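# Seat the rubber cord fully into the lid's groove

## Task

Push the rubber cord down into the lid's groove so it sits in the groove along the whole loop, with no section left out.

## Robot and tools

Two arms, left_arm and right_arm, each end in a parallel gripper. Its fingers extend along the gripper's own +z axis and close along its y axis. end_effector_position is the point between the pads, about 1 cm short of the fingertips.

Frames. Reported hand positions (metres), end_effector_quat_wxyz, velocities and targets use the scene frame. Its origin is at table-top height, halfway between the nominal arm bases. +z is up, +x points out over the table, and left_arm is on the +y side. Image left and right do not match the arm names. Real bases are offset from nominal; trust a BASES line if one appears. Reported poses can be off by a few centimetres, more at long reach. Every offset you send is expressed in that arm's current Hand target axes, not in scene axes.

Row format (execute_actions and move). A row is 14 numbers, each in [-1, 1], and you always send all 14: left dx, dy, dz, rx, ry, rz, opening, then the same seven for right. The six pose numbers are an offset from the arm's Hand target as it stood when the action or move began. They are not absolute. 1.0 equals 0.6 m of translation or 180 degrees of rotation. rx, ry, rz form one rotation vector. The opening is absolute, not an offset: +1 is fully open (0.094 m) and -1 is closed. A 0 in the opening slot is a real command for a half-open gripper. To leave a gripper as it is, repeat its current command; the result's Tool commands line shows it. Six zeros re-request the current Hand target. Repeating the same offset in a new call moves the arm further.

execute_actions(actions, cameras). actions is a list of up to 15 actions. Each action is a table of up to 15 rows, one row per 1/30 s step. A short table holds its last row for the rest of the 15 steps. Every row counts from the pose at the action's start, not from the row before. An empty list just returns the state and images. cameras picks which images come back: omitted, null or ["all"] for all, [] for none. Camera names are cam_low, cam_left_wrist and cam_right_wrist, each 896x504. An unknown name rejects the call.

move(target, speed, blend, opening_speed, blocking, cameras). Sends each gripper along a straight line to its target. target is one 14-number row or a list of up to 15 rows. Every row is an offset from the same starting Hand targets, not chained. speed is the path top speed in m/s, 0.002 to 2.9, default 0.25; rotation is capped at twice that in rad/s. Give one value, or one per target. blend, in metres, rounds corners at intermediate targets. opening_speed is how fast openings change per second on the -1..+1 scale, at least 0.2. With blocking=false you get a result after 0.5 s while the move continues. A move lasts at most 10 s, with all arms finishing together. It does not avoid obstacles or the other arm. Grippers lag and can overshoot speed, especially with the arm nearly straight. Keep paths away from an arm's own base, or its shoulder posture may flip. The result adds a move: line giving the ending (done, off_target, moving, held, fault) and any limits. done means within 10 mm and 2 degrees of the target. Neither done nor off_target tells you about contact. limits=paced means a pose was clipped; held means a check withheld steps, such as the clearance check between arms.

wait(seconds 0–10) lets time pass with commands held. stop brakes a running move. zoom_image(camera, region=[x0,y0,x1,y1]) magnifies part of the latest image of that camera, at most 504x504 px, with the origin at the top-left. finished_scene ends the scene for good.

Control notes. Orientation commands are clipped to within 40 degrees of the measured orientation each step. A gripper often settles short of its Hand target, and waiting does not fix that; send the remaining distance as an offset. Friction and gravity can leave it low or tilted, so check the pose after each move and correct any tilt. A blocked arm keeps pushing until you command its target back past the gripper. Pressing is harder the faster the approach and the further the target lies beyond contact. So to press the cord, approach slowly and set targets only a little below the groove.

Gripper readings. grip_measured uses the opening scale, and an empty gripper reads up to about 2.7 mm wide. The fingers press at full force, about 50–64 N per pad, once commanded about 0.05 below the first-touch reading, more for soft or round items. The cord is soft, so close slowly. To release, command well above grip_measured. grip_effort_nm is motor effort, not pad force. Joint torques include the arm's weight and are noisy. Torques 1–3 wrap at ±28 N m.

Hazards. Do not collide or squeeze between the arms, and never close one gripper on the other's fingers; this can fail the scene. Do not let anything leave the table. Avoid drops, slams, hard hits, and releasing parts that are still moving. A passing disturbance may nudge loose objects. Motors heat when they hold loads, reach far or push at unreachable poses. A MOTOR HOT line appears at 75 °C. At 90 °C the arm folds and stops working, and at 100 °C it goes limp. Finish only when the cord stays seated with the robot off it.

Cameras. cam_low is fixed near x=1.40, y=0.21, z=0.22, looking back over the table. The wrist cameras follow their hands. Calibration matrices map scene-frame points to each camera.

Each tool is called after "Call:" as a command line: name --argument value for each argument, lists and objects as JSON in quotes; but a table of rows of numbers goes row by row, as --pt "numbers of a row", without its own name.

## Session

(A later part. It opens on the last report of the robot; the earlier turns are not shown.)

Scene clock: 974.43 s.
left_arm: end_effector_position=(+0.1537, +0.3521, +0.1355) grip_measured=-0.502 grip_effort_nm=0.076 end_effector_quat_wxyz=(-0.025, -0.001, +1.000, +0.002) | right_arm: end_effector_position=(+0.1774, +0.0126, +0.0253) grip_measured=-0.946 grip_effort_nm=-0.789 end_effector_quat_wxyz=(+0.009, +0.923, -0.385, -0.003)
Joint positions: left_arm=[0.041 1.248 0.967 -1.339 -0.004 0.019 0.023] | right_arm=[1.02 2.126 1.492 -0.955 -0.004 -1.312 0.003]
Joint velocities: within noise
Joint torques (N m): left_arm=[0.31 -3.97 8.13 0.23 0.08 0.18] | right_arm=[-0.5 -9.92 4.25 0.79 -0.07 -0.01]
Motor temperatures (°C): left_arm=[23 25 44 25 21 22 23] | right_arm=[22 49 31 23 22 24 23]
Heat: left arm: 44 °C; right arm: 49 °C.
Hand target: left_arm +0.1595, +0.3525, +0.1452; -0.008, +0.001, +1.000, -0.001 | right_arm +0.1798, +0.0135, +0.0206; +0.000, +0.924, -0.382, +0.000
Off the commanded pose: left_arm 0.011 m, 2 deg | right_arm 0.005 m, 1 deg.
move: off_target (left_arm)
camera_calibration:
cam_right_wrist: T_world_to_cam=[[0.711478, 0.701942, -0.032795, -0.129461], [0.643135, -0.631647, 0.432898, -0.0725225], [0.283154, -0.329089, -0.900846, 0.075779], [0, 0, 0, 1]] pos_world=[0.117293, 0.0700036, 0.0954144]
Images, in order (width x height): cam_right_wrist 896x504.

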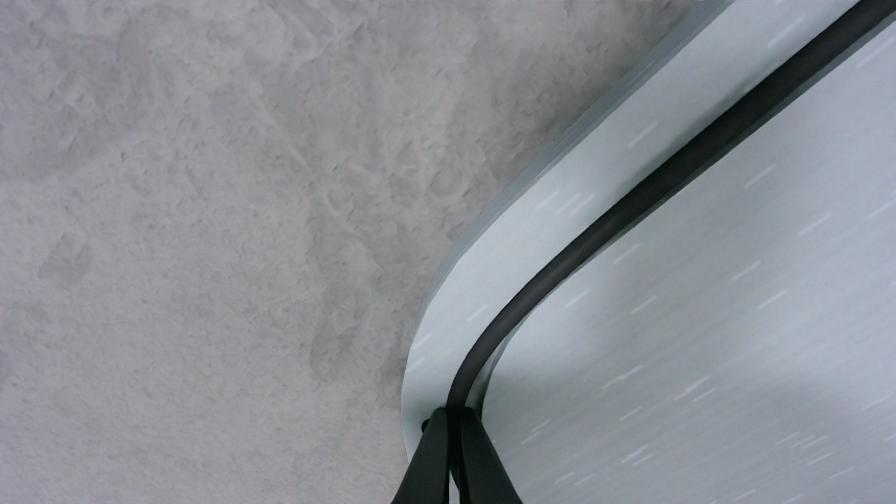

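Call:
move --pt "0 0 0 0 0 0 -0.5 -0.001 -0.006 -0.04 0 0 0 -0.95" --pt "0 0 0 0 0 0 -0.5 -0.001 -0.007 0.0 0 0 0 -0.95" --speed 0.06 --cameras '["cam_right_wrist"]'

Call:
zoom_image --camera "cam_right_wrist" --region '[360, 250, 560, 504]'

Scene clock: 983.07 s.
left_arm: end_effector_position=(+0.1537, +0.3521, +0.1355) grip_measured=-0.502 grip_effort_nm=0.081 end_effector_quat_wxyz=(-0.025, -0.001, +1.000, +0.002) | right_arm: end_effector_position=(+0.1809, +0.0186, +0.0271) grip_measured=-0.950 grip_effort_nm=-0.554 end_effector_quat_wxyz=(-0.004, +0.923, -0.385, -0.001)
Joint positions: left_arm=[0.041 1.248 0.967 -1.339 -0.004 0.019 0.023] | right_arm=[1.02 2.125 1.499 -0.937 -0.004 -1.312 0.002]
Joint velocities: left_arm=[within noise] | right_arm=[-0.002 0.027 0.012 -0.007 -0.051 -0.051 0.004]
Joint torques (N m): left_arm=[0.38 -3.99 7.95 0.21 0.09 0.12] | right_arm=[-0.76 -8.59 5.57 0.55 -0.08 -0.05]
Motor temperatures (°C): left_arm=[23 25 45 25 21 22 23] | right_arm=[22 48 31 24 22 24 23]
Heat: left arm: 45 °C; right arm: 48 °C.
Hand target: left_arm +0.1595, +0.3525, +0.1452; -0.008, +0.001, +1.000, -0.001 | right_arm +0.1824, +0.0170, +0.0207; +0.000, +0.924, -0.382, +0.000
Off the commanded pose: left_arm 0.011 m, 2 deg | right_arm 0.007 m, 1 deg.
move: off_target (left_arm)
camera_calibration:
cam_right_wrist: T_world_to_cam=[[0.711699, 0.702442, -0.00773174, -0.136905], [0.637502, -0.641202, 0.427143, -0.070328], [0.295085, -0.308926, -0.904151, 0.0759584], [0, 0, 0, 1]] pos_world=[0.119855, 0.074539, 0.0976595]
Images, in order (width x height): cam_right_wrist 896x504.

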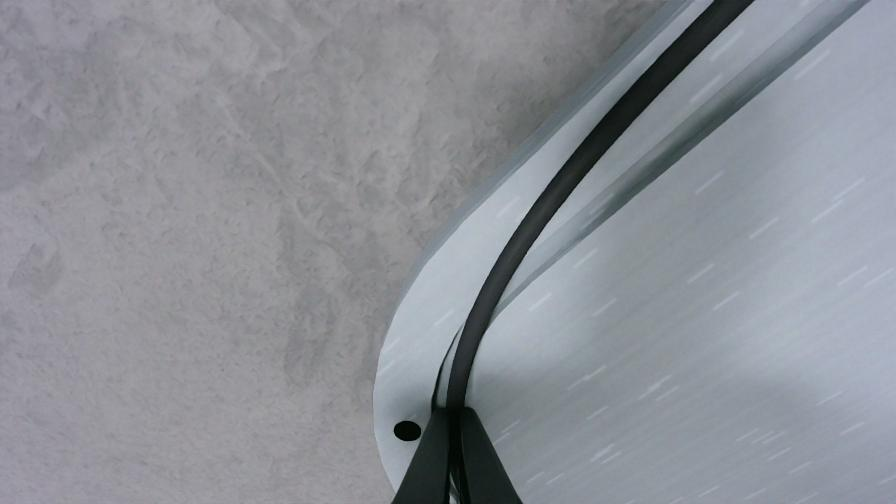

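Scaled by 1.984 from the camera's 896x504 image, which has a finer 1280x720 frame.

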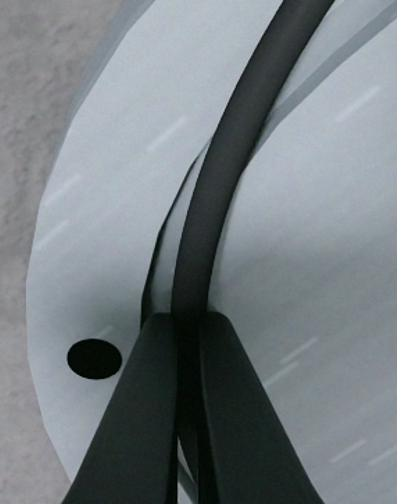

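Call:
move --pt "0 0 0 0 0 0 -0.5 -0.000 0.006 -0.04 0 0 0 -0.95" --pt "0 0 0 0 0 0 -0.5 -0.000 0.0035 0.0 0 0 0 -0.95" --speed 0.06 --cameras '["cam_right_wrist"]'

Call:
zoom_image --camera "cam_right_wrist" --region '[360, 250, 560, 504]'

Scene clock: 990.50 s.
left_arm: end_effector_position=(+0.1537, +0.3521, +0.1355) grip_measured=-0.502 grip_effort_nm=0.081 end_effector_quat_wxyz=(-0.025, -0.001, +1.000, +0.002) | right_arm: end_effector_position=(+0.1787, +0.0147, +0.0255) grip_measured=-0.950 grip_effort_nm=-0.838 end_effector_quat_wxyz=(+0.004, +0.923, -0.385, -0.002)
Joint positions: left_arm=[0.041 1.248 0.967 -1.339 -0.004 0.019 0.023] | right_arm=[1.02 2.125 1.493 -0.946 -0.003 -1.312 0.002]
Joint velocities: left_arm=[within noise] | right_arm=[-0.002 -0.002 0.002 0.022 0.007 -0.037 -0.004]
Joint torques (N m): left_arm=[0.46 -4.04 7.88 0.24 0.11 0.14] | right_arm=[-0.59 -9.21 5.11 0.71 -0.06 -0.04]
Motor temperatures (°C): left_arm=[23 25 45 25 21 22 23] | right_arm=[22 48 31 23 22 24 24]
Heat: left arm: 45 °C; right arm: 48 °C.
Hand target: left_arm +0.1595, +0.3525, +0.1452; -0.008, +0.001, +1.000, -0.001 | right_arm +0.1809, +0.0154, +0.0206; +0.000, +0.924, -0.382, +0.000
Off the commanded pose: left_arm 0.011 m, 2 deg | right_arm 0.005 m, 1 deg.
move: off_target (left_arm)
camera_calibration:
cam_right_wrist: T_world_to_cam=[[0.711617, 0.702199, -0.0227561, -0.132177], [0.640744, -0.635371, 0.430988, -0.0715708], [0.28818, -0.321279, -0.902071, 0.0754419], [0, 0, 0, 1]] pos_world=[0.118177, 0.0715784, 0.0958923]
Images, in order (width x height): cam_right_wrist 896x504.

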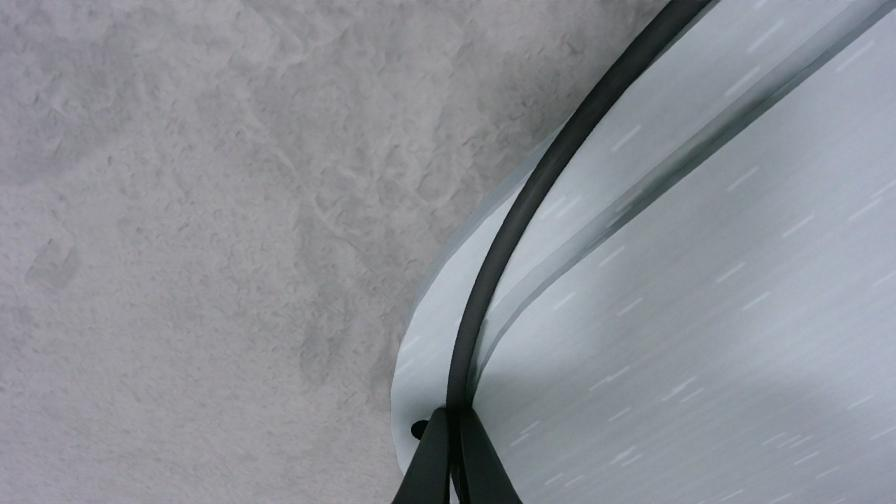

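Scaled by 1.984 from the camera's 896x504 image, which has a finer 1280x720 frame.

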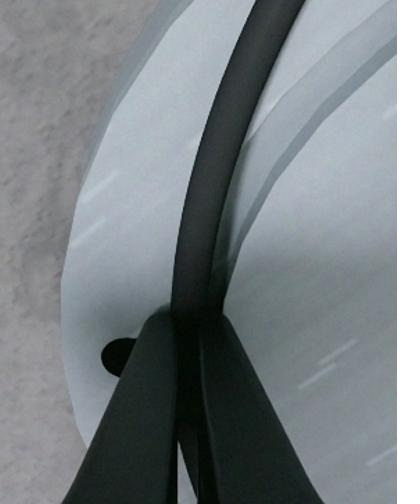

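Call:
move --pt "0 0 0 0 0 0 -0.5 -0.000 0.003 -0.04 0 0 0 -0.95" --pt "0 0 0 0 0 0 -0.5 -0.000 -0.002 0.0 0 0 0 -0.95" --speed 0.06 --cameras '["cam_right_wrist"]'

Call:
zoom_image --camera "cam_right_wrist" --region '[360, 250, 560, 504]'

Scene clock: 999.80 s.
left_arm: end_effector_position=(+0.1537, +0.3521, +0.1355) grip_measured=-0.502 grip_effort_nm=0.081 end_effector_quat_wxyz=(-0.025, -0.001, +1.000, +0.002) | right_arm: end_effector_position=(+0.1809, +0.0185, +0.0267) grip_measured=-0.946 grip_effort_nm=-0.794 end_effector_quat_wxyz=(-0.004, +0.923, -0.385, -0.001)
Joint positions: left_arm=[0.041 1.248 0.967 -1.339 -0.004 0.019 0.023] | right_arm=[1.02 2.125 1.498 -0.935 -0.003 -1.312 0.003]
Joint velocities: within noise
Joint torques (N m): left_arm=[0.4 -4.25 7.98 0.22 0.08 0.15] | right_arm=[-0.62 -8.92 5.29 0.56 -0.08 -0.04]
Motor temperatures (°C): left_arm=[23 25 45 25 21 22 23] | right_arm=[22 47 31 23 22 24 24]
Heat: left arm: 45 °C; right arm: 47 °C.
Hand target: left_arm +0.1595, +0.3525, +0.1452; -0.008, +0.001, +1.000, -0.001 | right_arm +0.1818, +0.0164, +0.0207; +0.000, +0.924, -0.382, +0.000
Off the commanded pose: left_arm 0.011 m, 2 deg | right_arm 0.007 m, 1 deg.
move: off_target (left_arm)
camera_calibration:
cam_right_wrist: T_world_to_cam=[[0.711659, 0.702484, -0.00760219, -0.136778], [0.6374, -0.641098, 0.427451, -0.0703098], [0.295404, -0.309045, -0.904006, 0.0754913], [0, 0, 0, 1]] pos_world=[0.119854, 0.0743393, 0.0972588]
Images, in order (width x height): cam_right_wrist 896x504.

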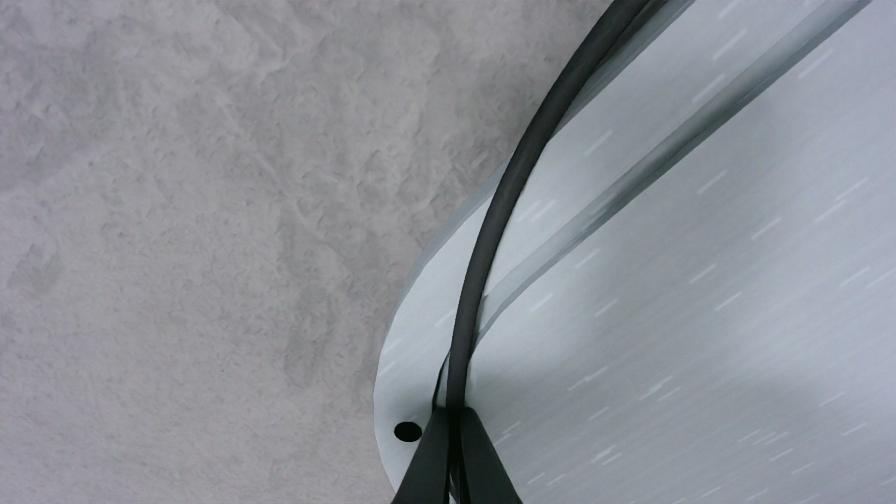

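Scaled by 1.984 from the camera's 896x504 image, which has a finer 1280x720 frame.

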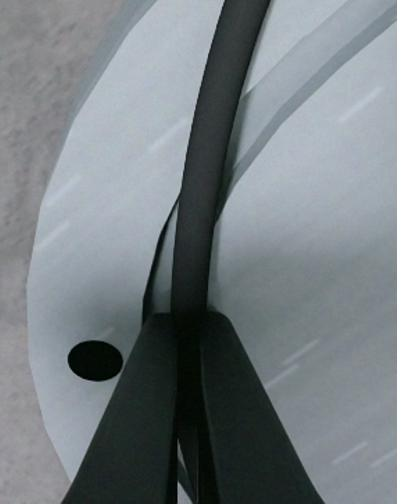

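Call:
move --pt "0 0 0 0 0 0 -0.5 -0.000 0.006 -0.012 0 0 0 -0.95" --speed 0.03 --cameras '["cam_right_wrist"]'

Scene clock: 1006.10 s.
left_arm: end_effector_position=(+0.1537, +0.3521, +0.1355) grip_measured=-0.502 grip_effort_nm=0.081 end_effector_quat_wxyz=(-0.025, -0.001, +1.000, +0.002) | right_arm: end_effector_position=(+0.1808, +0.0182, +0.0263) grip_measured=-0.948 grip_effort_nm=-0.569 end_effector_quat_wxyz=(-0.004, +0.923, -0.385, -0.001)
Joint positions: left_arm=[0.041 1.248 0.967 -1.339 -0.004 0.019 0.023] | right_arm=[1.02 2.125 1.496 -0.934 -0.003 -1.312 0.002]
Joint velocities: left_arm=[within noise] | right_arm=[-0.017 0.007 -0.002 0.037 -0.007 -0.007 0.013]
Joint torques (N m): left_arm=[0.44 -4.1 8.14 0.22 0.07 0.17] | right_arm=[-0.44 -10.82 5.05 0.33 -0.08 0]
Motor temperatures (°C): left_arm=[23 25 45 25 21 22 23] | right_arm=[22 47 31 23 22 24 24]
Heat: left arm: 45 °C; right arm: 47 °C.
Hand target: left_arm +0.1595, +0.3525, +0.1452; -0.008, +0.001, +1.000, -0.001 | right_arm +0.1792, +0.0138, +0.0278; +0.000, +0.924, -0.382, +0.000
Off the commanded pose: left_arm 0.011 m, 2 deg | right_arm 0.005 m, 1 deg.
move: off_target (left_arm)
camera_calibration:
cam_right_wrist: T_world_to_cam=[[0.71172, 0.702418, -0.00795097, -0.136539], [0.637429, -0.64103, 0.42751, -0.0702174], [0.295194, -0.309336, -0.903976, 0.0751421], [0, 0, 0, 1]] pos_world=[0.119755, 0.0741403, 0.0968596]
Images, in order (width x height): cam_right_wrist 896x504.

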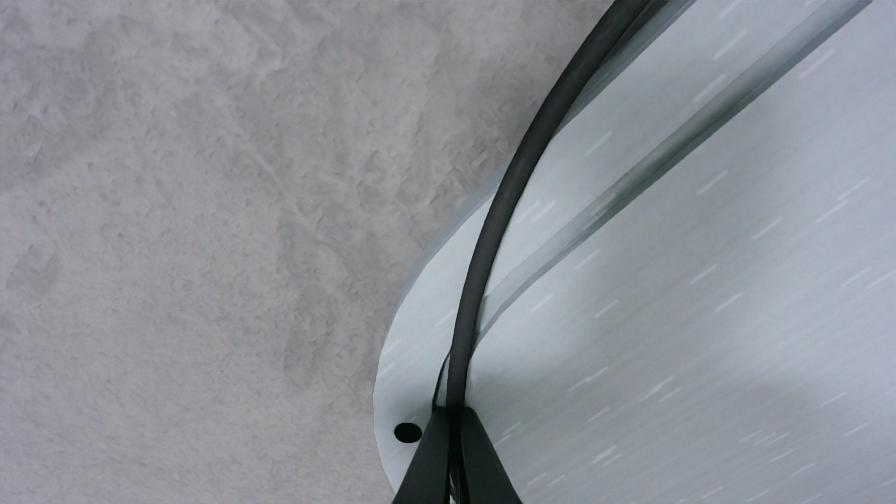

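Call:
move --pt "0 0 0 0 0 0 -0.5 -0.000 0.004 -0.006 0 0 0 -0.95" --speed 0.03 --cameras '[]'

Call:
move --pt "0 0 0 0 0 0 -0.5 -0.000 0.0 0.012 0 0 0 -0.95" --speed 0.03 --cameras '["cam_right_wrist"]'

Call:
zoom_image --camera "cam_right_wrist" --region '[360, 250, 560, 504]'

Scene clock: 1012.90 s.
left_arm: end_effector_position=(+0.1537, +0.3521, +0.1355) grip_measured=-0.502 grip_effort_nm=0.081 end_effector_quat_wxyz=(-0.025, -0.001, +1.000, +0.002) | right_arm: end_effector_position=(+0.1805, +0.0178, +0.0260) grip_measured=-0.947 grip_effort_nm=-0.803 end_effector_quat_wxyz=(-0.003, +0.923, -0.385, -0.001)
Joint positions: left_arm=[0.041 1.248 0.967 -1.339 -0.004 0.019 0.023] | right_arm=[1.02 2.125 1.494 -0.934 -0.003 -1.312 0.002]
Joint velocities: within noise
Joint torques (N m): left_arm=[0.39 -4.31 8.02 0.24 0.06 0.13] | right_arm=[-0.4 -11.95 4.6 0.24 -0.07 0]
Motor temperatures (°C): left_arm=[23 25 45 25 21 22 23] | right_arm=[22 48 30 23 22 24 24]
Heat: left arm: 45 °C; right arm: 48 °C.
Hand target: left_arm +0.1595, +0.3525, +0.1452; -0.008, +0.001, +1.000, -0.001 | right_arm +0.1775, +0.0120, +0.0314; +0.000, +0.924, -0.382, +0.000
Off the commanded pose: left_arm 0.011 m, 2 deg | right_arm 0.008 m, 1 deg.
move: off_target (left_arm)
No camera images: "cameras" was empty.

Scene clock: 1013.60 s.
left_arm: end_effector_position=(+0.1537, +0.3521, +0.1355) grip_measured=-0.502 grip_effort_nm=0.071 end_effector_quat_wxyz=(-0.025, -0.001, +1.000, +0.002) | right_arm: end_effector_position=(+0.1805, +0.0179, +0.0257) grip_measured=-0.946 grip_effort_nm=-0.545 end_effector_quat_wxyz=(-0.007, +0.923, -0.385, -0.001)
Joint positions: left_arm=[0.041 1.248 0.967 -1.339 -0.004 0.019 0.023] | right_arm=[1.02 2.12 1.485 -0.923 -0.003 -1.312 0.003]
Joint velocities: within noise
Joint torques (N m): left_arm=[0.51 -3.93 8.09 0.21 0.11 0.16] | right_arm=[-0.34 -10.62 4.14 0.43 -0.07 0]
Motor temperatures (°C): left_arm=[23 25 45 25 21 22 23] | right_arm=[22 48 30 23 22 24 24]
Heat: left arm: 45 °C; right arm: 48 °C.
Hand target: left_arm +0.1595, +0.3525, +0.1452; -0.008, +0.001, +1.000, -0.001 | right_arm +0.1775, +0.0121, +0.0242; +0.000, +0.924, -0.382, +0.000
Off the commanded pose: left_arm 0.011 m, 2 deg | right_arm 0.007 m, 1 deg.
move: off_target (left_arm)
camera_calibration:
cam_right_wrist: T_world_to_cam=[[0.711725, 0.702452, -0.00286738, -0.136245], [0.636294, -0.642953, 0.426311, -0.0698039], [0.29762, -0.305241, -0.904572, 0.0740469], [0, 0, 0, 1]] pos_world=[0.119347, 0.0734274, 0.0963482]
Images, in order (width x height): cam_right_wrist 896x504.

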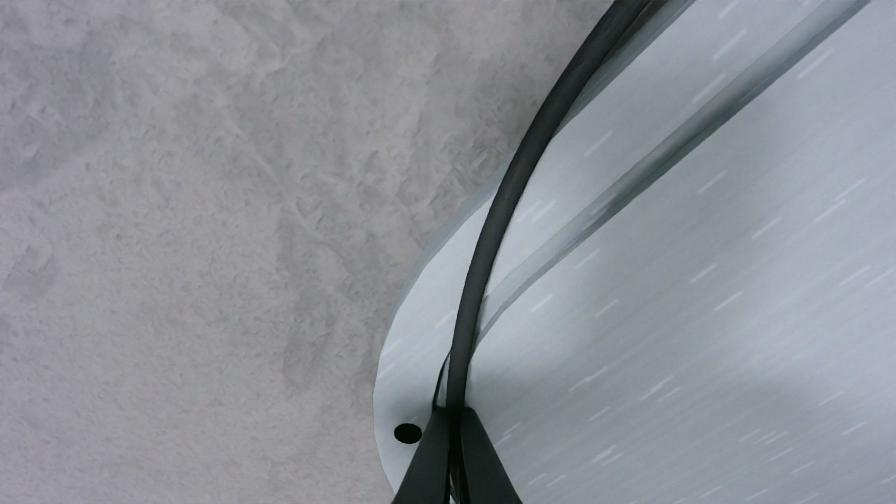

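Scaled by 1.984 from the camera's 896x504 image, which has a finer 1280x720 frame.

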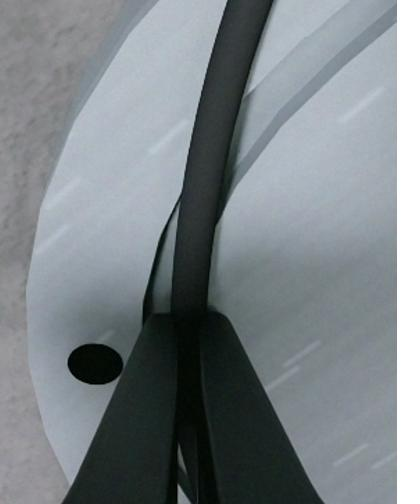

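Call:
move --pt "0 0 0 0 0 0 -0.5 -0.000 -0.0054 -0.034 0 0 0 -0.95" --pt "0 0 0 0 0 0 -0.5 -0.000 -0.0085 0.006 0 0 0 -0.95" --speed 0.06 --cameras '["cam_right_wrist"]'

Call:
zoom_image --camera "cam_right_wrist" --region '[360, 250, 560, 504]'

Scene clock: 1022.87 s.
left_arm: end_effector_position=(+0.1537, +0.3521, +0.1355) grip_measured=-0.502 grip_effort_nm=0.071 end_effector_quat_wxyz=(-0.025, -0.001, +1.000, +0.002) | right_arm: end_effector_position=(+0.1801, +0.0171, +0.0270) grip_measured=-0.946 grip_effort_nm=-0.589 end_effector_quat_wxyz=(-0.004, +0.923, -0.385, -0.001)
Joint positions: left_arm=[0.041 1.248 0.967 -1.339 -0.004 0.019 0.023] | right_arm=[1.02 2.12 1.49 -0.934 -0.003 -1.312 0.003]
Joint velocities: within noise
Joint torques (N m): left_arm=[0.4 -4.19 7.88 0.25 0.12 0.14] | right_arm=[-0.59 -8.69 5.52 0.48 -0.08 -0.02]
Motor temperatures (°C): left_arm=[23 25 45 25 21 22 23] | right_arm=[22 48 30 23 22 24 24]
Heat: left arm: 45 °C; right arm: 48 °C.
Hand target: left_arm +0.1595, +0.3525, +0.1452; -0.008, +0.001, +1.000, -0.001 | right_arm +0.1812, +0.0158, +0.0206; +0.000, +0.924, -0.382, +0.000
Off the commanded pose: left_arm 0.011 m, 2 deg | right_arm 0.007 m, 1 deg.
move: off_target (left_arm)
camera_calibration:
cam_right_wrist: T_world_to_cam=[[0.71172, 0.702418, -0.00795097, -0.135263], [0.637429, -0.64103, 0.42751, -0.0707756], [0.295194, -0.309336, -0.903976, 0.0756412], [0, 0, 0, 1]] pos_world=[0.119055, 0.0730403, 0.0975596]
Images, in order (width x height): cam_right_wrist 896x504.

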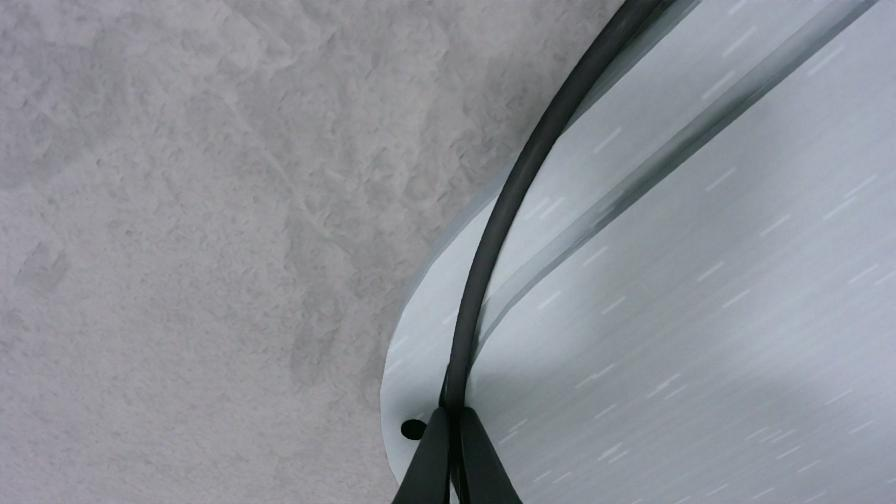

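Scaled by 1.984 from the camera's 896x504 image, which has a finer 1280x720 frame.

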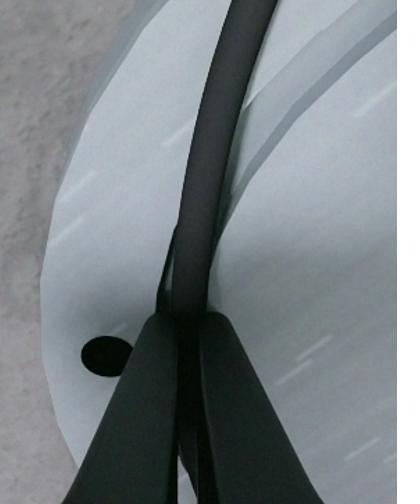

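Call:
move --pt "0 0 0 0 0 0 -0.5 -0.000 0.0035 -0.04 0 0 0 -0.95" --pt "0 0 0 0 0 0 -0.5 -0.000 0.001 0.003 0 0 0 -0.95" --speed 0.06 --cameras '["cam_right_wrist"]'

Call:
zoom_image --camera "cam_right_wrist" --region '[360, 250, 560, 504]'

Scene clock: 1027.63 s.
left_arm: end_effector_position=(+0.1537, +0.3521, +0.1355) grip_measured=-0.502 grip_effort_nm=0.081 end_effector_quat_wxyz=(-0.025, -0.001, +1.000, +0.002) | right_arm: end_effector_position=(+0.1795, +0.0161, +0.0259) grip_measured=-0.950 grip_effort_nm=-0.838 end_effector_quat_wxyz=(-0.002, +0.923, -0.385, -0.001)
Joint positions: left_arm=[0.041 1.248 0.967 -1.339 -0.004 0.019 0.023] | right_arm=[1.02 2.12 1.485 -0.932 -0.003 -1.312 0.002]
Joint velocities: within noise
Joint torques (N m): left_arm=[0.57 -4.03 8.03 0.22 0.05 0.15] | right_arm=[-0.51 -8.57 5.35 0.58 -0.09 -0.04]
Motor temperatures (°C): left_arm=[23 25 45 25 21 22 23] | right_arm=[22 47 30 23 22 24 24]
Heat: left arm: 45 °C; right arm: 47 °C.
Hand target: left_arm +0.1595, +0.3525, +0.1452; -0.008, +0.001, +1.000, -0.001 | right_arm +0.1807, +0.0153, +0.0188; +0.000, +0.924, -0.382, +0.000
Off the commanded pose: left_arm 0.011 m, 2 deg | right_arm 0.007 m, 0 deg.
move: off_target (left_arm)
camera_calibration:
cam_right_wrist: T_world_to_cam=[[0.711674, 0.702425, -0.0109493, -0.133998], [0.638121, -0.639848, 0.428247, -0.0708029], [0.293805, -0.311759, -0.903595, 0.0748259], [0, 0, 0, 1]] pos_world=[0.118559, 0.0721479, 0.0964663]
Images, in order (width x height): cam_right_wrist 896x504.

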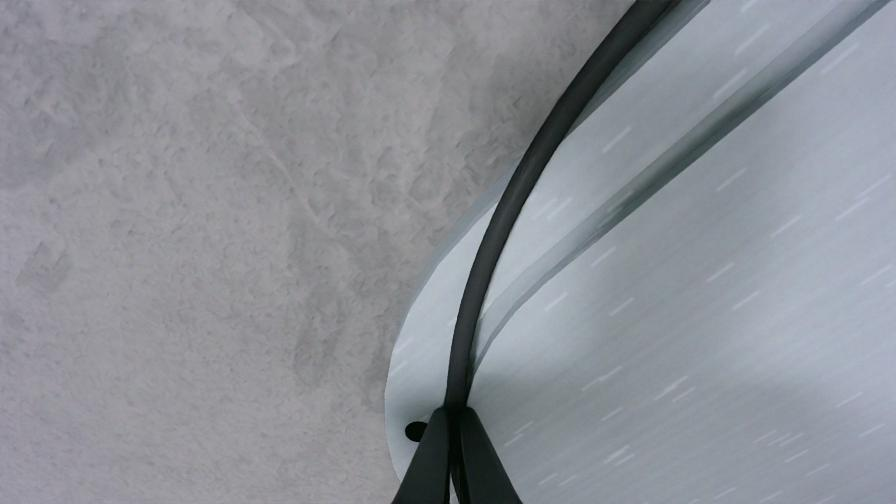

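Scaled by 1.984 from the camera's 896x504 image, which has a finer 1280x720 frame.

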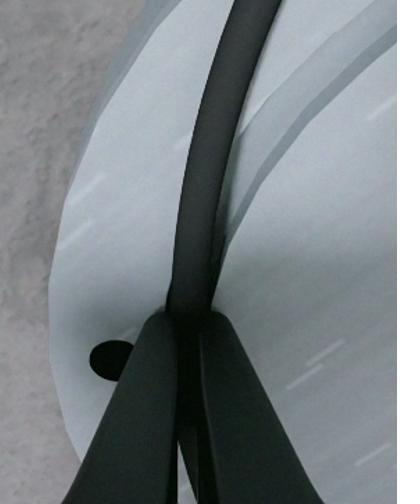

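Well aligned. Press hard.

Call:
move --pt "0 0 0 0 0 0 -0.5 0 -0.001 0.015 0 0 0 -0.95" --pt "0 0 0 0 0 0 -0.5 0 -0.001 0.015 0 0 0 -0.88" --speed 0.03 --cameras '["cam_right_wrist"]'

Call:
zoom_image --camera "cam_right_wrist" --region '[360, 250, 560, 504]'

Call:
move --pt "0 0 0 0 0 0 -0.5 0 0 -0.08 0 0 0 -0.85" --speed 0.08 --cameras '["cam_right_wrist"]'

Call:
zoom_image --camera "cam_right_wrist" --region '[360, 250, 560, 504]'

Scene clock: 1036.10 s.
left_arm: end_effector_position=(+0.1537, +0.3521, +0.1355) grip_measured=-0.502 grip_effort_nm=0.076 end_effector_quat_wxyz=(-0.025, -0.001, +1.000, +0.002) | right_arm: end_effector_position=(+0.1795, +0.0161, +0.0252) grip_measured=-0.883 grip_effort_nm=0.164 end_effector_quat_wxyz=(-0.003, +0.923, -0.385, -0.001)
Joint positions: left_arm=[0.041 1.248 0.967 -1.339 -0.004 0.019 0.023] | right_arm=[1.02 2.12 1.482 -0.927 -0.003 -1.312 0.005]
Joint velocities: within noise
Joint torques (N m): left_arm=[0.46 -4.18 8.06 0.25 0.12 0.17] | right_arm=[-0.57 -7.15 4.49 0.89 -0.06 -0.03]
Motor temperatures (°C): left_arm=[23 25 45 25 21 22 23] | right_arm=[22 47 30 23 22 24 24]
Heat: left arm: 45 °C; right arm: 47 °C.
Hand target: left_arm +0.1595, +0.3525, +0.1452; -0.008, +0.001, +1.000, -0.001 | right_arm +0.1812, +0.0158, +0.0098; +0.000, +0.924, -0.382, +0.000
Off the commanded pose: left_arm 0.011 m, 2 deg | right_arm 0.015 m, 1 deg.
move: off_target (left_arm, right_arm); target 2's new opening was sent with right_arm's hand 0.016 m and 1 deg from that target
camera_calibration:
cam_right_wrist: T_world_to_cam=[[0.711675, 0.702445, -0.00946547, -0.134145], [0.6378, -0.640414, 0.427879, -0.0703887], [0.2945, -0.310548, -0.903786, 0.0740384], [0, 0, 0, 1]] pos_world=[0.118557, 0.0721441, 0.095763]
Images, in order (width x height): cam_right_wrist 896x504.

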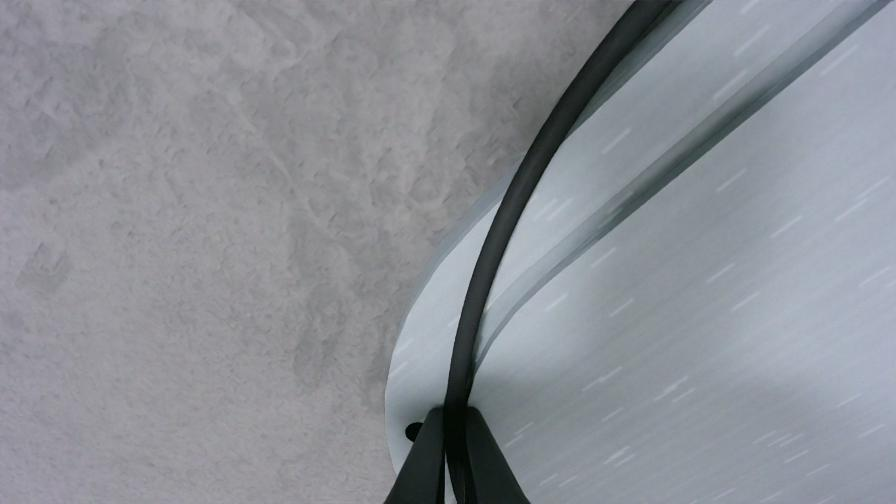

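Scaled by 1.984 from the camera's 896x504 image, which has a finer 1280x720 frame.

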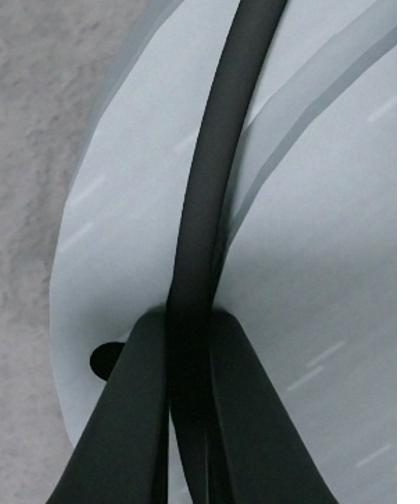

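Scene clock: 1037.37 s.
left_arm: end_effector_position=(+0.1537, +0.3521, +0.1355) grip_measured=-0.502 grip_effort_nm=0.076 end_effector_quat_wxyz=(-0.025, -0.001, +1.000, +0.002) | right_arm: end_effector_position=(+0.1762, +0.0102, +0.0395) grip_measured=-0.852 grip_effort_nm=0.144 end_effector_quat_wxyz=(+0.021, +0.923, -0.385, -0.004)
Joint positions: left_arm=[0.041 1.248 0.967 -1.339 -0.004 0.019 0.023] | right_arm=[1.02 2.12 1.542 -1.037 -0.003 -1.312 0.007]
Joint velocities: within noise
Joint torques (N m): left_arm=[0.44 -4.22 7.8 0.23 0.1 0.17] | right_arm=[-0.59 -13.03 7.62 0.11 -0.07 -0.02]
Motor temperatures (°C): left_arm=[23 25 46 25 21 22 23] | right_arm=[22 47 30 23 22 24 24]
Heat: left arm: 46 °C; right arm: 47 °C.
Hand target: left_arm +0.1595, +0.3525, +0.1452; -0.008, +0.001, +1.000, -0.001 | right_arm +0.1811, +0.0156, +0.0578; +0.000, +0.924, -0.382, +0.000
Off the commanded pose: left_arm 0.011 m, 2 deg | right_arm 0.020 m, 3 deg.
move: off_target (left_arm, right_arm)
camera_calibration:
cam_right_wrist: T_world_to_cam=[[0.710827, 0.701039, -0.0571787, -0.125441], [0.648459, -0.621679, 0.439336, -0.080676], [0.272445, -0.34937, -0.896501, 0.0901209], [0, 0, 0, 1]] pos_world=[0.116929, 0.0692697, 0.109065]
Images, in order (width x height): cam_right_wrist 896x504.

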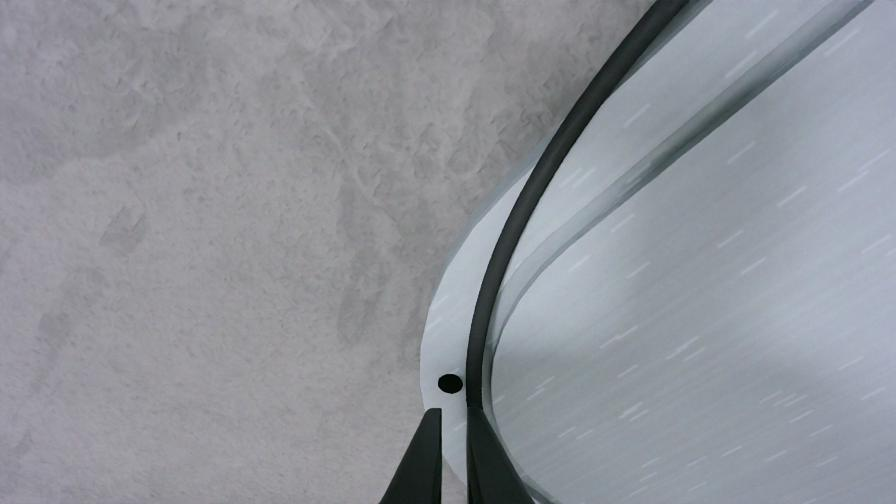

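Scaled by 1.984 from the camera's 896x504 image, which has a finer 1280x720 frame.

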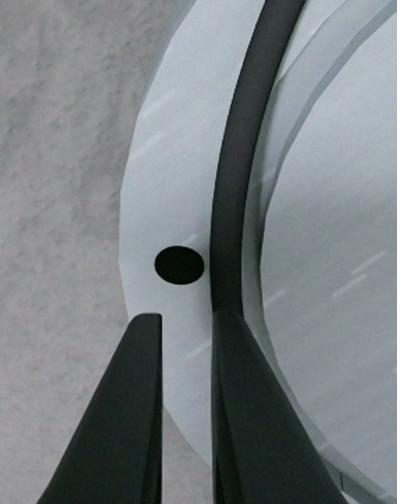

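Call:
move --pt "0 0 0 0 0 0 -0.5 0.02 -0.01 -0.06 0 0 0 -0.6" --speed 0.1 --cameras '["cam_right_wrist"]'

Scene clock: 1046.23 s.
left_arm: end_effector_position=(+0.1537, +0.3521, +0.1355) grip_measured=-0.502 grip_effort_nm=0.081 end_effector_quat_wxyz=(-0.025, -0.001, +1.000, +0.002) | right_arm: end_effector_position=(+0.1888, +0.0093, +0.0769) grip_measured=-0.603 grip_effort_nm=0.144 end_effector_quat_wxyz=(+0.019, +0.923, -0.385, -0.004)
Joint positions: left_arm=[0.041 1.248 0.967 -1.339 -0.004 0.019 0.023] | right_arm=[0.992 2.097 1.661 -1.173 -0.003 -1.34 0.019]
Joint velocities: within noise
Joint torques (N m): left_arm=[0.57 -4.21 7.84 0.21 0.08 0.14] | right_arm=[-0.94 -12.67 7.83 0.2 -0.1 -0.08]
Motor temperatures (°C): left_arm=[23 25 46 25 21 22 23] | right_arm=[22 49 31 23 22 24 24]
Heat: left arm: 46 °C; right arm: 49 °C.
Hand target: left_arm +0.1595, +0.3525, +0.1452; -0.008, +0.001, +1.000, -0.001 | right_arm +0.1940, +0.0115, +0.0939; +0.000, +0.924, -0.382, +0.000
Off the commanded pose: left_arm 0.011 m, 2 deg | right_arm 0.018 m, 2 deg.
move: off_target (left_arm, right_arm)
camera_calibration:
cam_right_wrist: T_world_to_cam=[[0.711782, 0.70046, -0.052172, -0.132075], [0.646868, -0.624751, 0.43732, -0.105354], [0.27373, -0.345025, -0.897791, 0.119596], [0, 0, 0, 1]] pos_world=[0.129422, 0.0679571, 0.146555]
Images, in order (width x height): cam_right_wrist 896x504.

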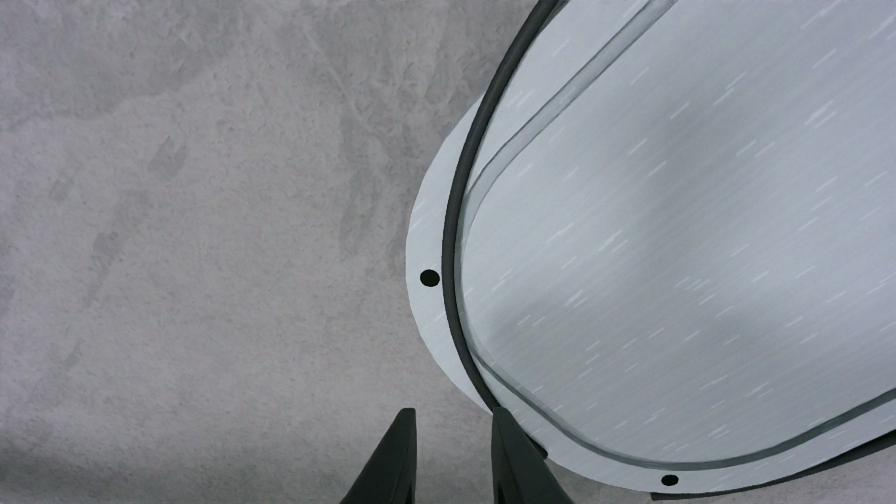

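Call:
move --pt "0 0 0 0 0 0 -0.5 0.05 -0.0466 -0.06 0 0 0.75 -0.5" --speed 0.5 --cameras '["cam_right_wrist"]'

Scene clock: 1057.83 s.
left_arm: end_effector_position=(+0.1537, +0.3521, +0.1355) grip_measured=-0.502 grip_effort_nm=0.076 end_effector_quat_wxyz=(-0.025, -0.001, +1.000, +0.002) | right_arm: end_effector_position=(+0.2309, +0.0106, +0.1298) grip_measured=-0.503 grip_effort_nm=0.139 end_effector_quat_wxyz=(+0.001, -0.010, +1.000, +0.003)
Joint positions: left_arm=[0.041 1.248 0.967 -1.339 -0.004 0.019 0.023] | right_arm=[0.907 2.14 1.939 -1.364 -0.003 0.905 0.023]
Joint velocities: within noise
Joint torques (N m): left_arm=[0.55 -4.18 7.91 0.24 0.06 0.13] | right_arm=[-0.92 -8.94 8.24 0.29 0.01 0.18]
Motor temperatures (°C): left_arm=[23 25 46 25 21 22 23] | right_arm=[22 50 32 23 22 24 23]
Heat: left arm: 46 °C; right arm: 50 °C.
Hand target: left_arm +0.1595, +0.3525, +0.1452; -0.008, +0.001, +1.000, -0.001 | right_arm +0.2348, +0.0101, +0.1298; +0.000, +0.000, +1.000, +0.000
Off the commanded pose: left_arm 0.011 m, 2 deg | right_arm 0.004 m, 1 deg.
move: off_target (left_arm)
camera_calibration:
cam_right_wrist: T_world_to_cam=[[0.0187935, -0.999617, -0.0203133, 0.0136276], [-0.902005, -0.0257159, 0.430958, 0.197244], [-0.431316, 0.0102235, -0.902143, 0.315707], [0, 0, 0, 1]] pos_world=[0.313828, 0.0154671, 0.200086]
Images, in order (width x height): cam_right_wrist 896x504.

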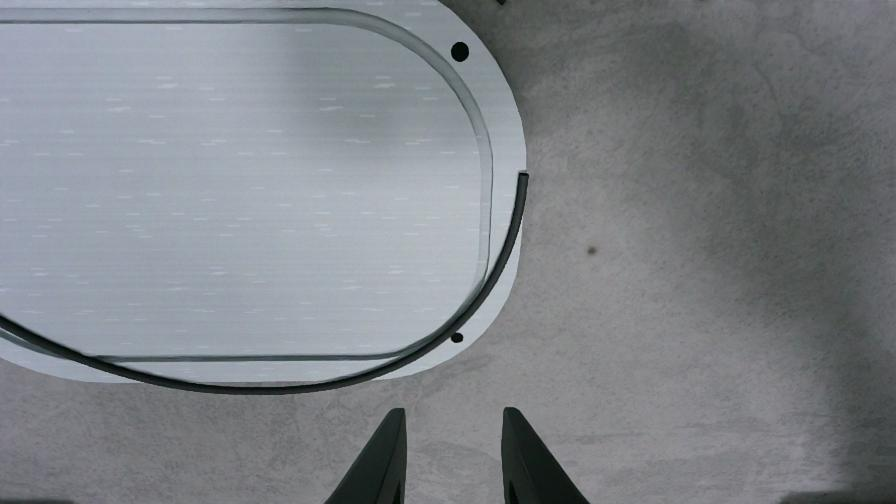

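Call:
move --pt "-0.13 -0.16 0 0 0 0 -0.5 0 0 0 0 0 0 -0.5" --speed 0.25 --cameras '["cam_left_wrist"]'

Scene clock: 1065.60 s.
left_arm: end_effector_position=(+0.2296, +0.2597, +0.1388) grip_measured=-0.502 grip_effort_nm=0.081 end_effector_quat_wxyz=(-0.018, +0.005, +1.000, +0.003) | right_arm: end_effector_position=(+0.2308, +0.0103, +0.1298) grip_measured=-0.503 grip_effort_nm=0.139 end_effector_quat_wxyz=(+0.000, -0.010, +1.000, +0.003)
Joint positions: left_arm=[-0.313 1.587 1.265 -1.285 0.006 -0.321 0.023] | right_arm=[0.907 2.14 1.939 -1.365 -0.003 0.906 0.023]
Joint velocities: within noise
Joint torques (N m): left_arm=[-0.13 -4.93 8.02 0.37 0.04 -0.15] | right_arm=[-1.05 -9.05 8.17 0.28 0.01 0.17]
Motor temperatures (°C): left_arm=[23 25 46 25 21 22 23] | right_arm=[22 49 32 23 22 24 23]
Heat: left arm: 46 °C; right arm: 49 °C.
Hand target: left_arm +0.2374, +0.2564, +0.1440; -0.008, +0.001, +1.000, +0.000 | right_arm +0.2349, +0.0101, +0.1299; +0.000, +0.000, +1.000, +0.000
Off the commanded pose: left_arm 0.010 m, 1 deg | right_arm 0.004 m, 1 deg.
move: done
camera_calibration:
cam_left_wrist: T_world_to_cam=[[-0.0384258, -0.999261, -0.000226173, 0.270034], [-0.88593, 0.0339631, 0.462574, 0.1768], [-0.462224, 0.0179751, -0.886581, 0.324588], [0, 0, 0, 1]] pos_world=[0.317042, 0.257995, 0.206052]
Images, in order (width x height): cam_left_wrist 896x504.

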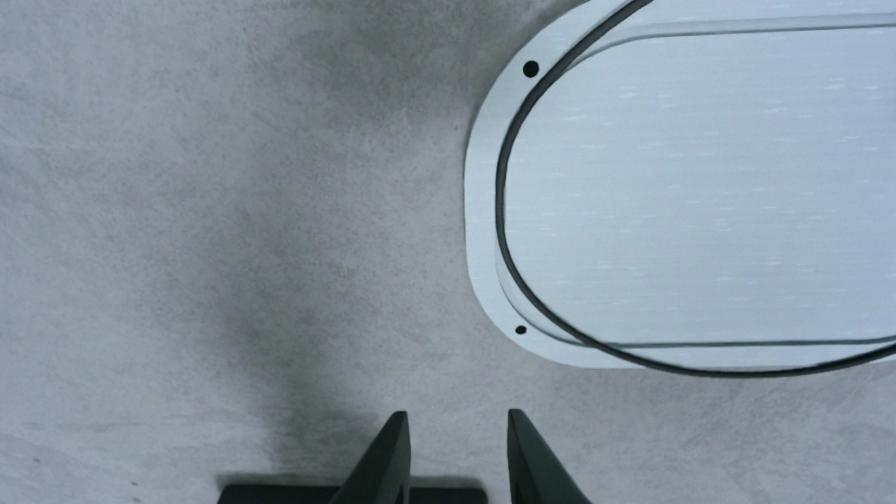

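Call:
zoom_image --camera "cam_left_wrist" --region '[450, 60, 700, 380]'

Scaled by 1.575 from the camera's 896x504 image, which has a finer 1280x720 frame.

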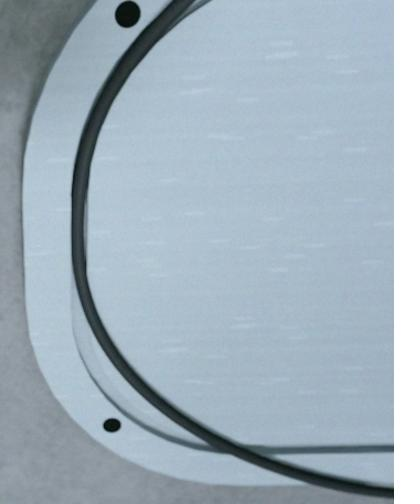

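Call:
move --pt "0.001 -0.0227 0.1 0 0 0 -0.6 0 0 0 0 0 0 -0.5" --pt "0.001 -0.0227 0.18 0 0 0 -0.6 0 0 0 0 0 0 -0.5" --speed 0.15 --cameras '["cam_left_wrist"]'

Scene clock: 1074.37 s.
left_arm: end_effector_position=(+0.2355, +0.2440, +0.0404) grip_measured=-0.598 grip_effort_nm=-0.125 end_effector_quat_wxyz=(-0.007, +0.004, +1.000, +0.000) | right_arm: end_effector_position=(+0.2307, +0.0103, +0.1298) grip_measured=-0.503 grip_effort_nm=0.144 end_effector_quat_wxyz=(+0.000, -0.010, +1.000, +0.002)
Joint positions: left_arm=[-0.359 1.712 0.993 -0.865 0.006 -0.371 0.019] | right_arm=[0.907 2.14 1.939 -1.366 -0.003 0.907 0.023]
Joint velocities: within noise
Joint torques (N m): left_arm=[-0.39 -5.72 4.37 0.58 0.11 -0.09] | right_arm=[-0.91 -9.09 8.25 0.31 0.01 0.15]
Motor temperatures (°C): left_arm=[23 25 45 25 21 22 23] | right_arm=[22 49 32 23 22 24 23]
Heat: left arm: 45 °C; right arm: 49 °C.
Hand target: left_arm +0.2350, +0.2426, +0.0360; -0.008, +0.001, +1.000, +0.000 | right_arm +0.2349, +0.0101, +0.1299; +0.000, +0.000, +1.000, +0.000
Off the commanded pose: left_arm 0.005 m, 0 deg | right_arm 0.004 m, 1 deg.
move: done
camera_calibration:
cam_left_wrist: T_world_to_cam=[[-0.0354039, -0.999357, 0.00561234, 0.253633], [-0.89566, 0.0342205, 0.44342, 0.231063], [-0.443328, 0.0106721, -0.896296, 0.23806], [0, 0, 0, 1]] pos_world=[0.321473, 0.243022, 0.109491]
Images, in order (width x height): cam_left_wrist 896x504.

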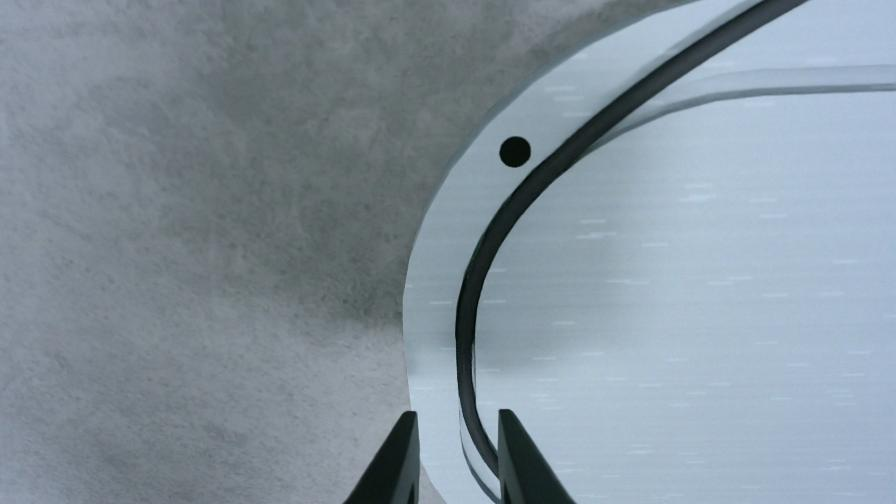

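Call:
move --pt "0.018 -0.0055 0.0 0 0 0 -0.6 0 0 0 0 0 0 -0.5" --pt "0.018 -0.0055 0.025 0 0 0 -0.6 0 0 0 0 0 0 -0.5" --pt "0.018 -0.0055 0.025 0 0 0 -0.95 0 0 0 0 0 0 -0.5" --speed 0.06 --cameras '["cam_left_wrist"]'

Call:
zoom_image --camera "cam_left_wrist" --region '[360, 250, 560, 504]'

Scene clock: 1080.70 s.
left_arm: end_effector_position=(+0.2254, +0.2401, +0.0258) grip_measured=-0.948 grip_effort_nm=-0.125 end_effector_quat_wxyz=(-0.006, +0.004, +1.000, +0.000) | right_arm: end_effector_position=(+0.2307, +0.0103, +0.1298) grip_measured=-0.503 grip_effort_nm=0.149 end_effector_quat_wxyz=(+0.000, -0.010, +1.000, +0.002)
Joint positions: left_arm=[-0.387 1.712 0.927 -0.797 0.006 -0.398 0.002] | right_arm=[0.907 2.14 1.939 -1.366 -0.003 0.907 0.023]
Joint velocities: within noise
Joint torques (N m): left_arm=[-0.18 -5.42 4 0.58 0.1 -0.09] | right_arm=[-0.98 -9.06 8.23 0.29 0.02 0.16]
Motor temperatures (°C): left_arm=[23 26 44 25 21 22 23] | right_arm=[22 49 32 23 22 24 23]
Heat: left arm: 44 °C; right arm: 49 °C.
Hand target: left_arm +0.2240, +0.2394, +0.0212; -0.008, +0.001, +1.000, +0.000 | right_arm +0.2349, +0.0101, +0.1299; +0.000, +0.000, +1.000, +0.000
Off the commanded pose: left_arm 0.005 m, 0 deg | right_arm 0.004 m, 1 deg.
move: done
camera_calibration:
cam_left_wrist: T_world_to_cam=[[-0.0362206, -0.999329, 0.00550105, 0.249612], [-0.896456, 0.0349237, 0.441755, 0.228726], [-0.44165, 0.0110692, -0.897119, 0.220047], [0, 0, 0, 1]] pos_world=[0.311267, 0.23902, 0.0949945]
Images, in order (width x height): cam_left_wrist 896x504.

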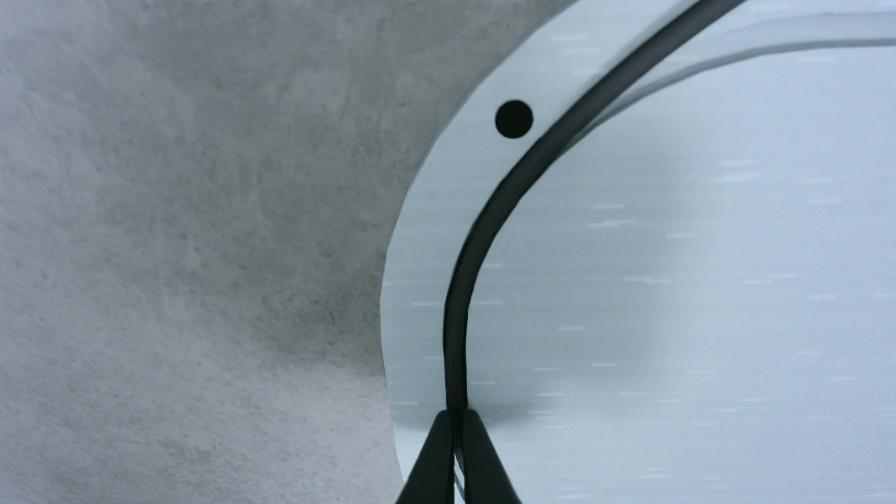

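Scaled by 1.984 from the camera's 896x504 image, which has a finer 1280x720 frame.

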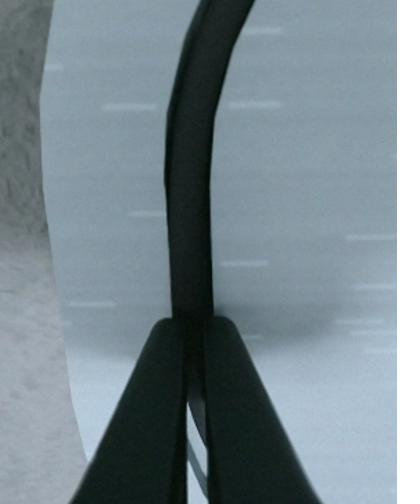

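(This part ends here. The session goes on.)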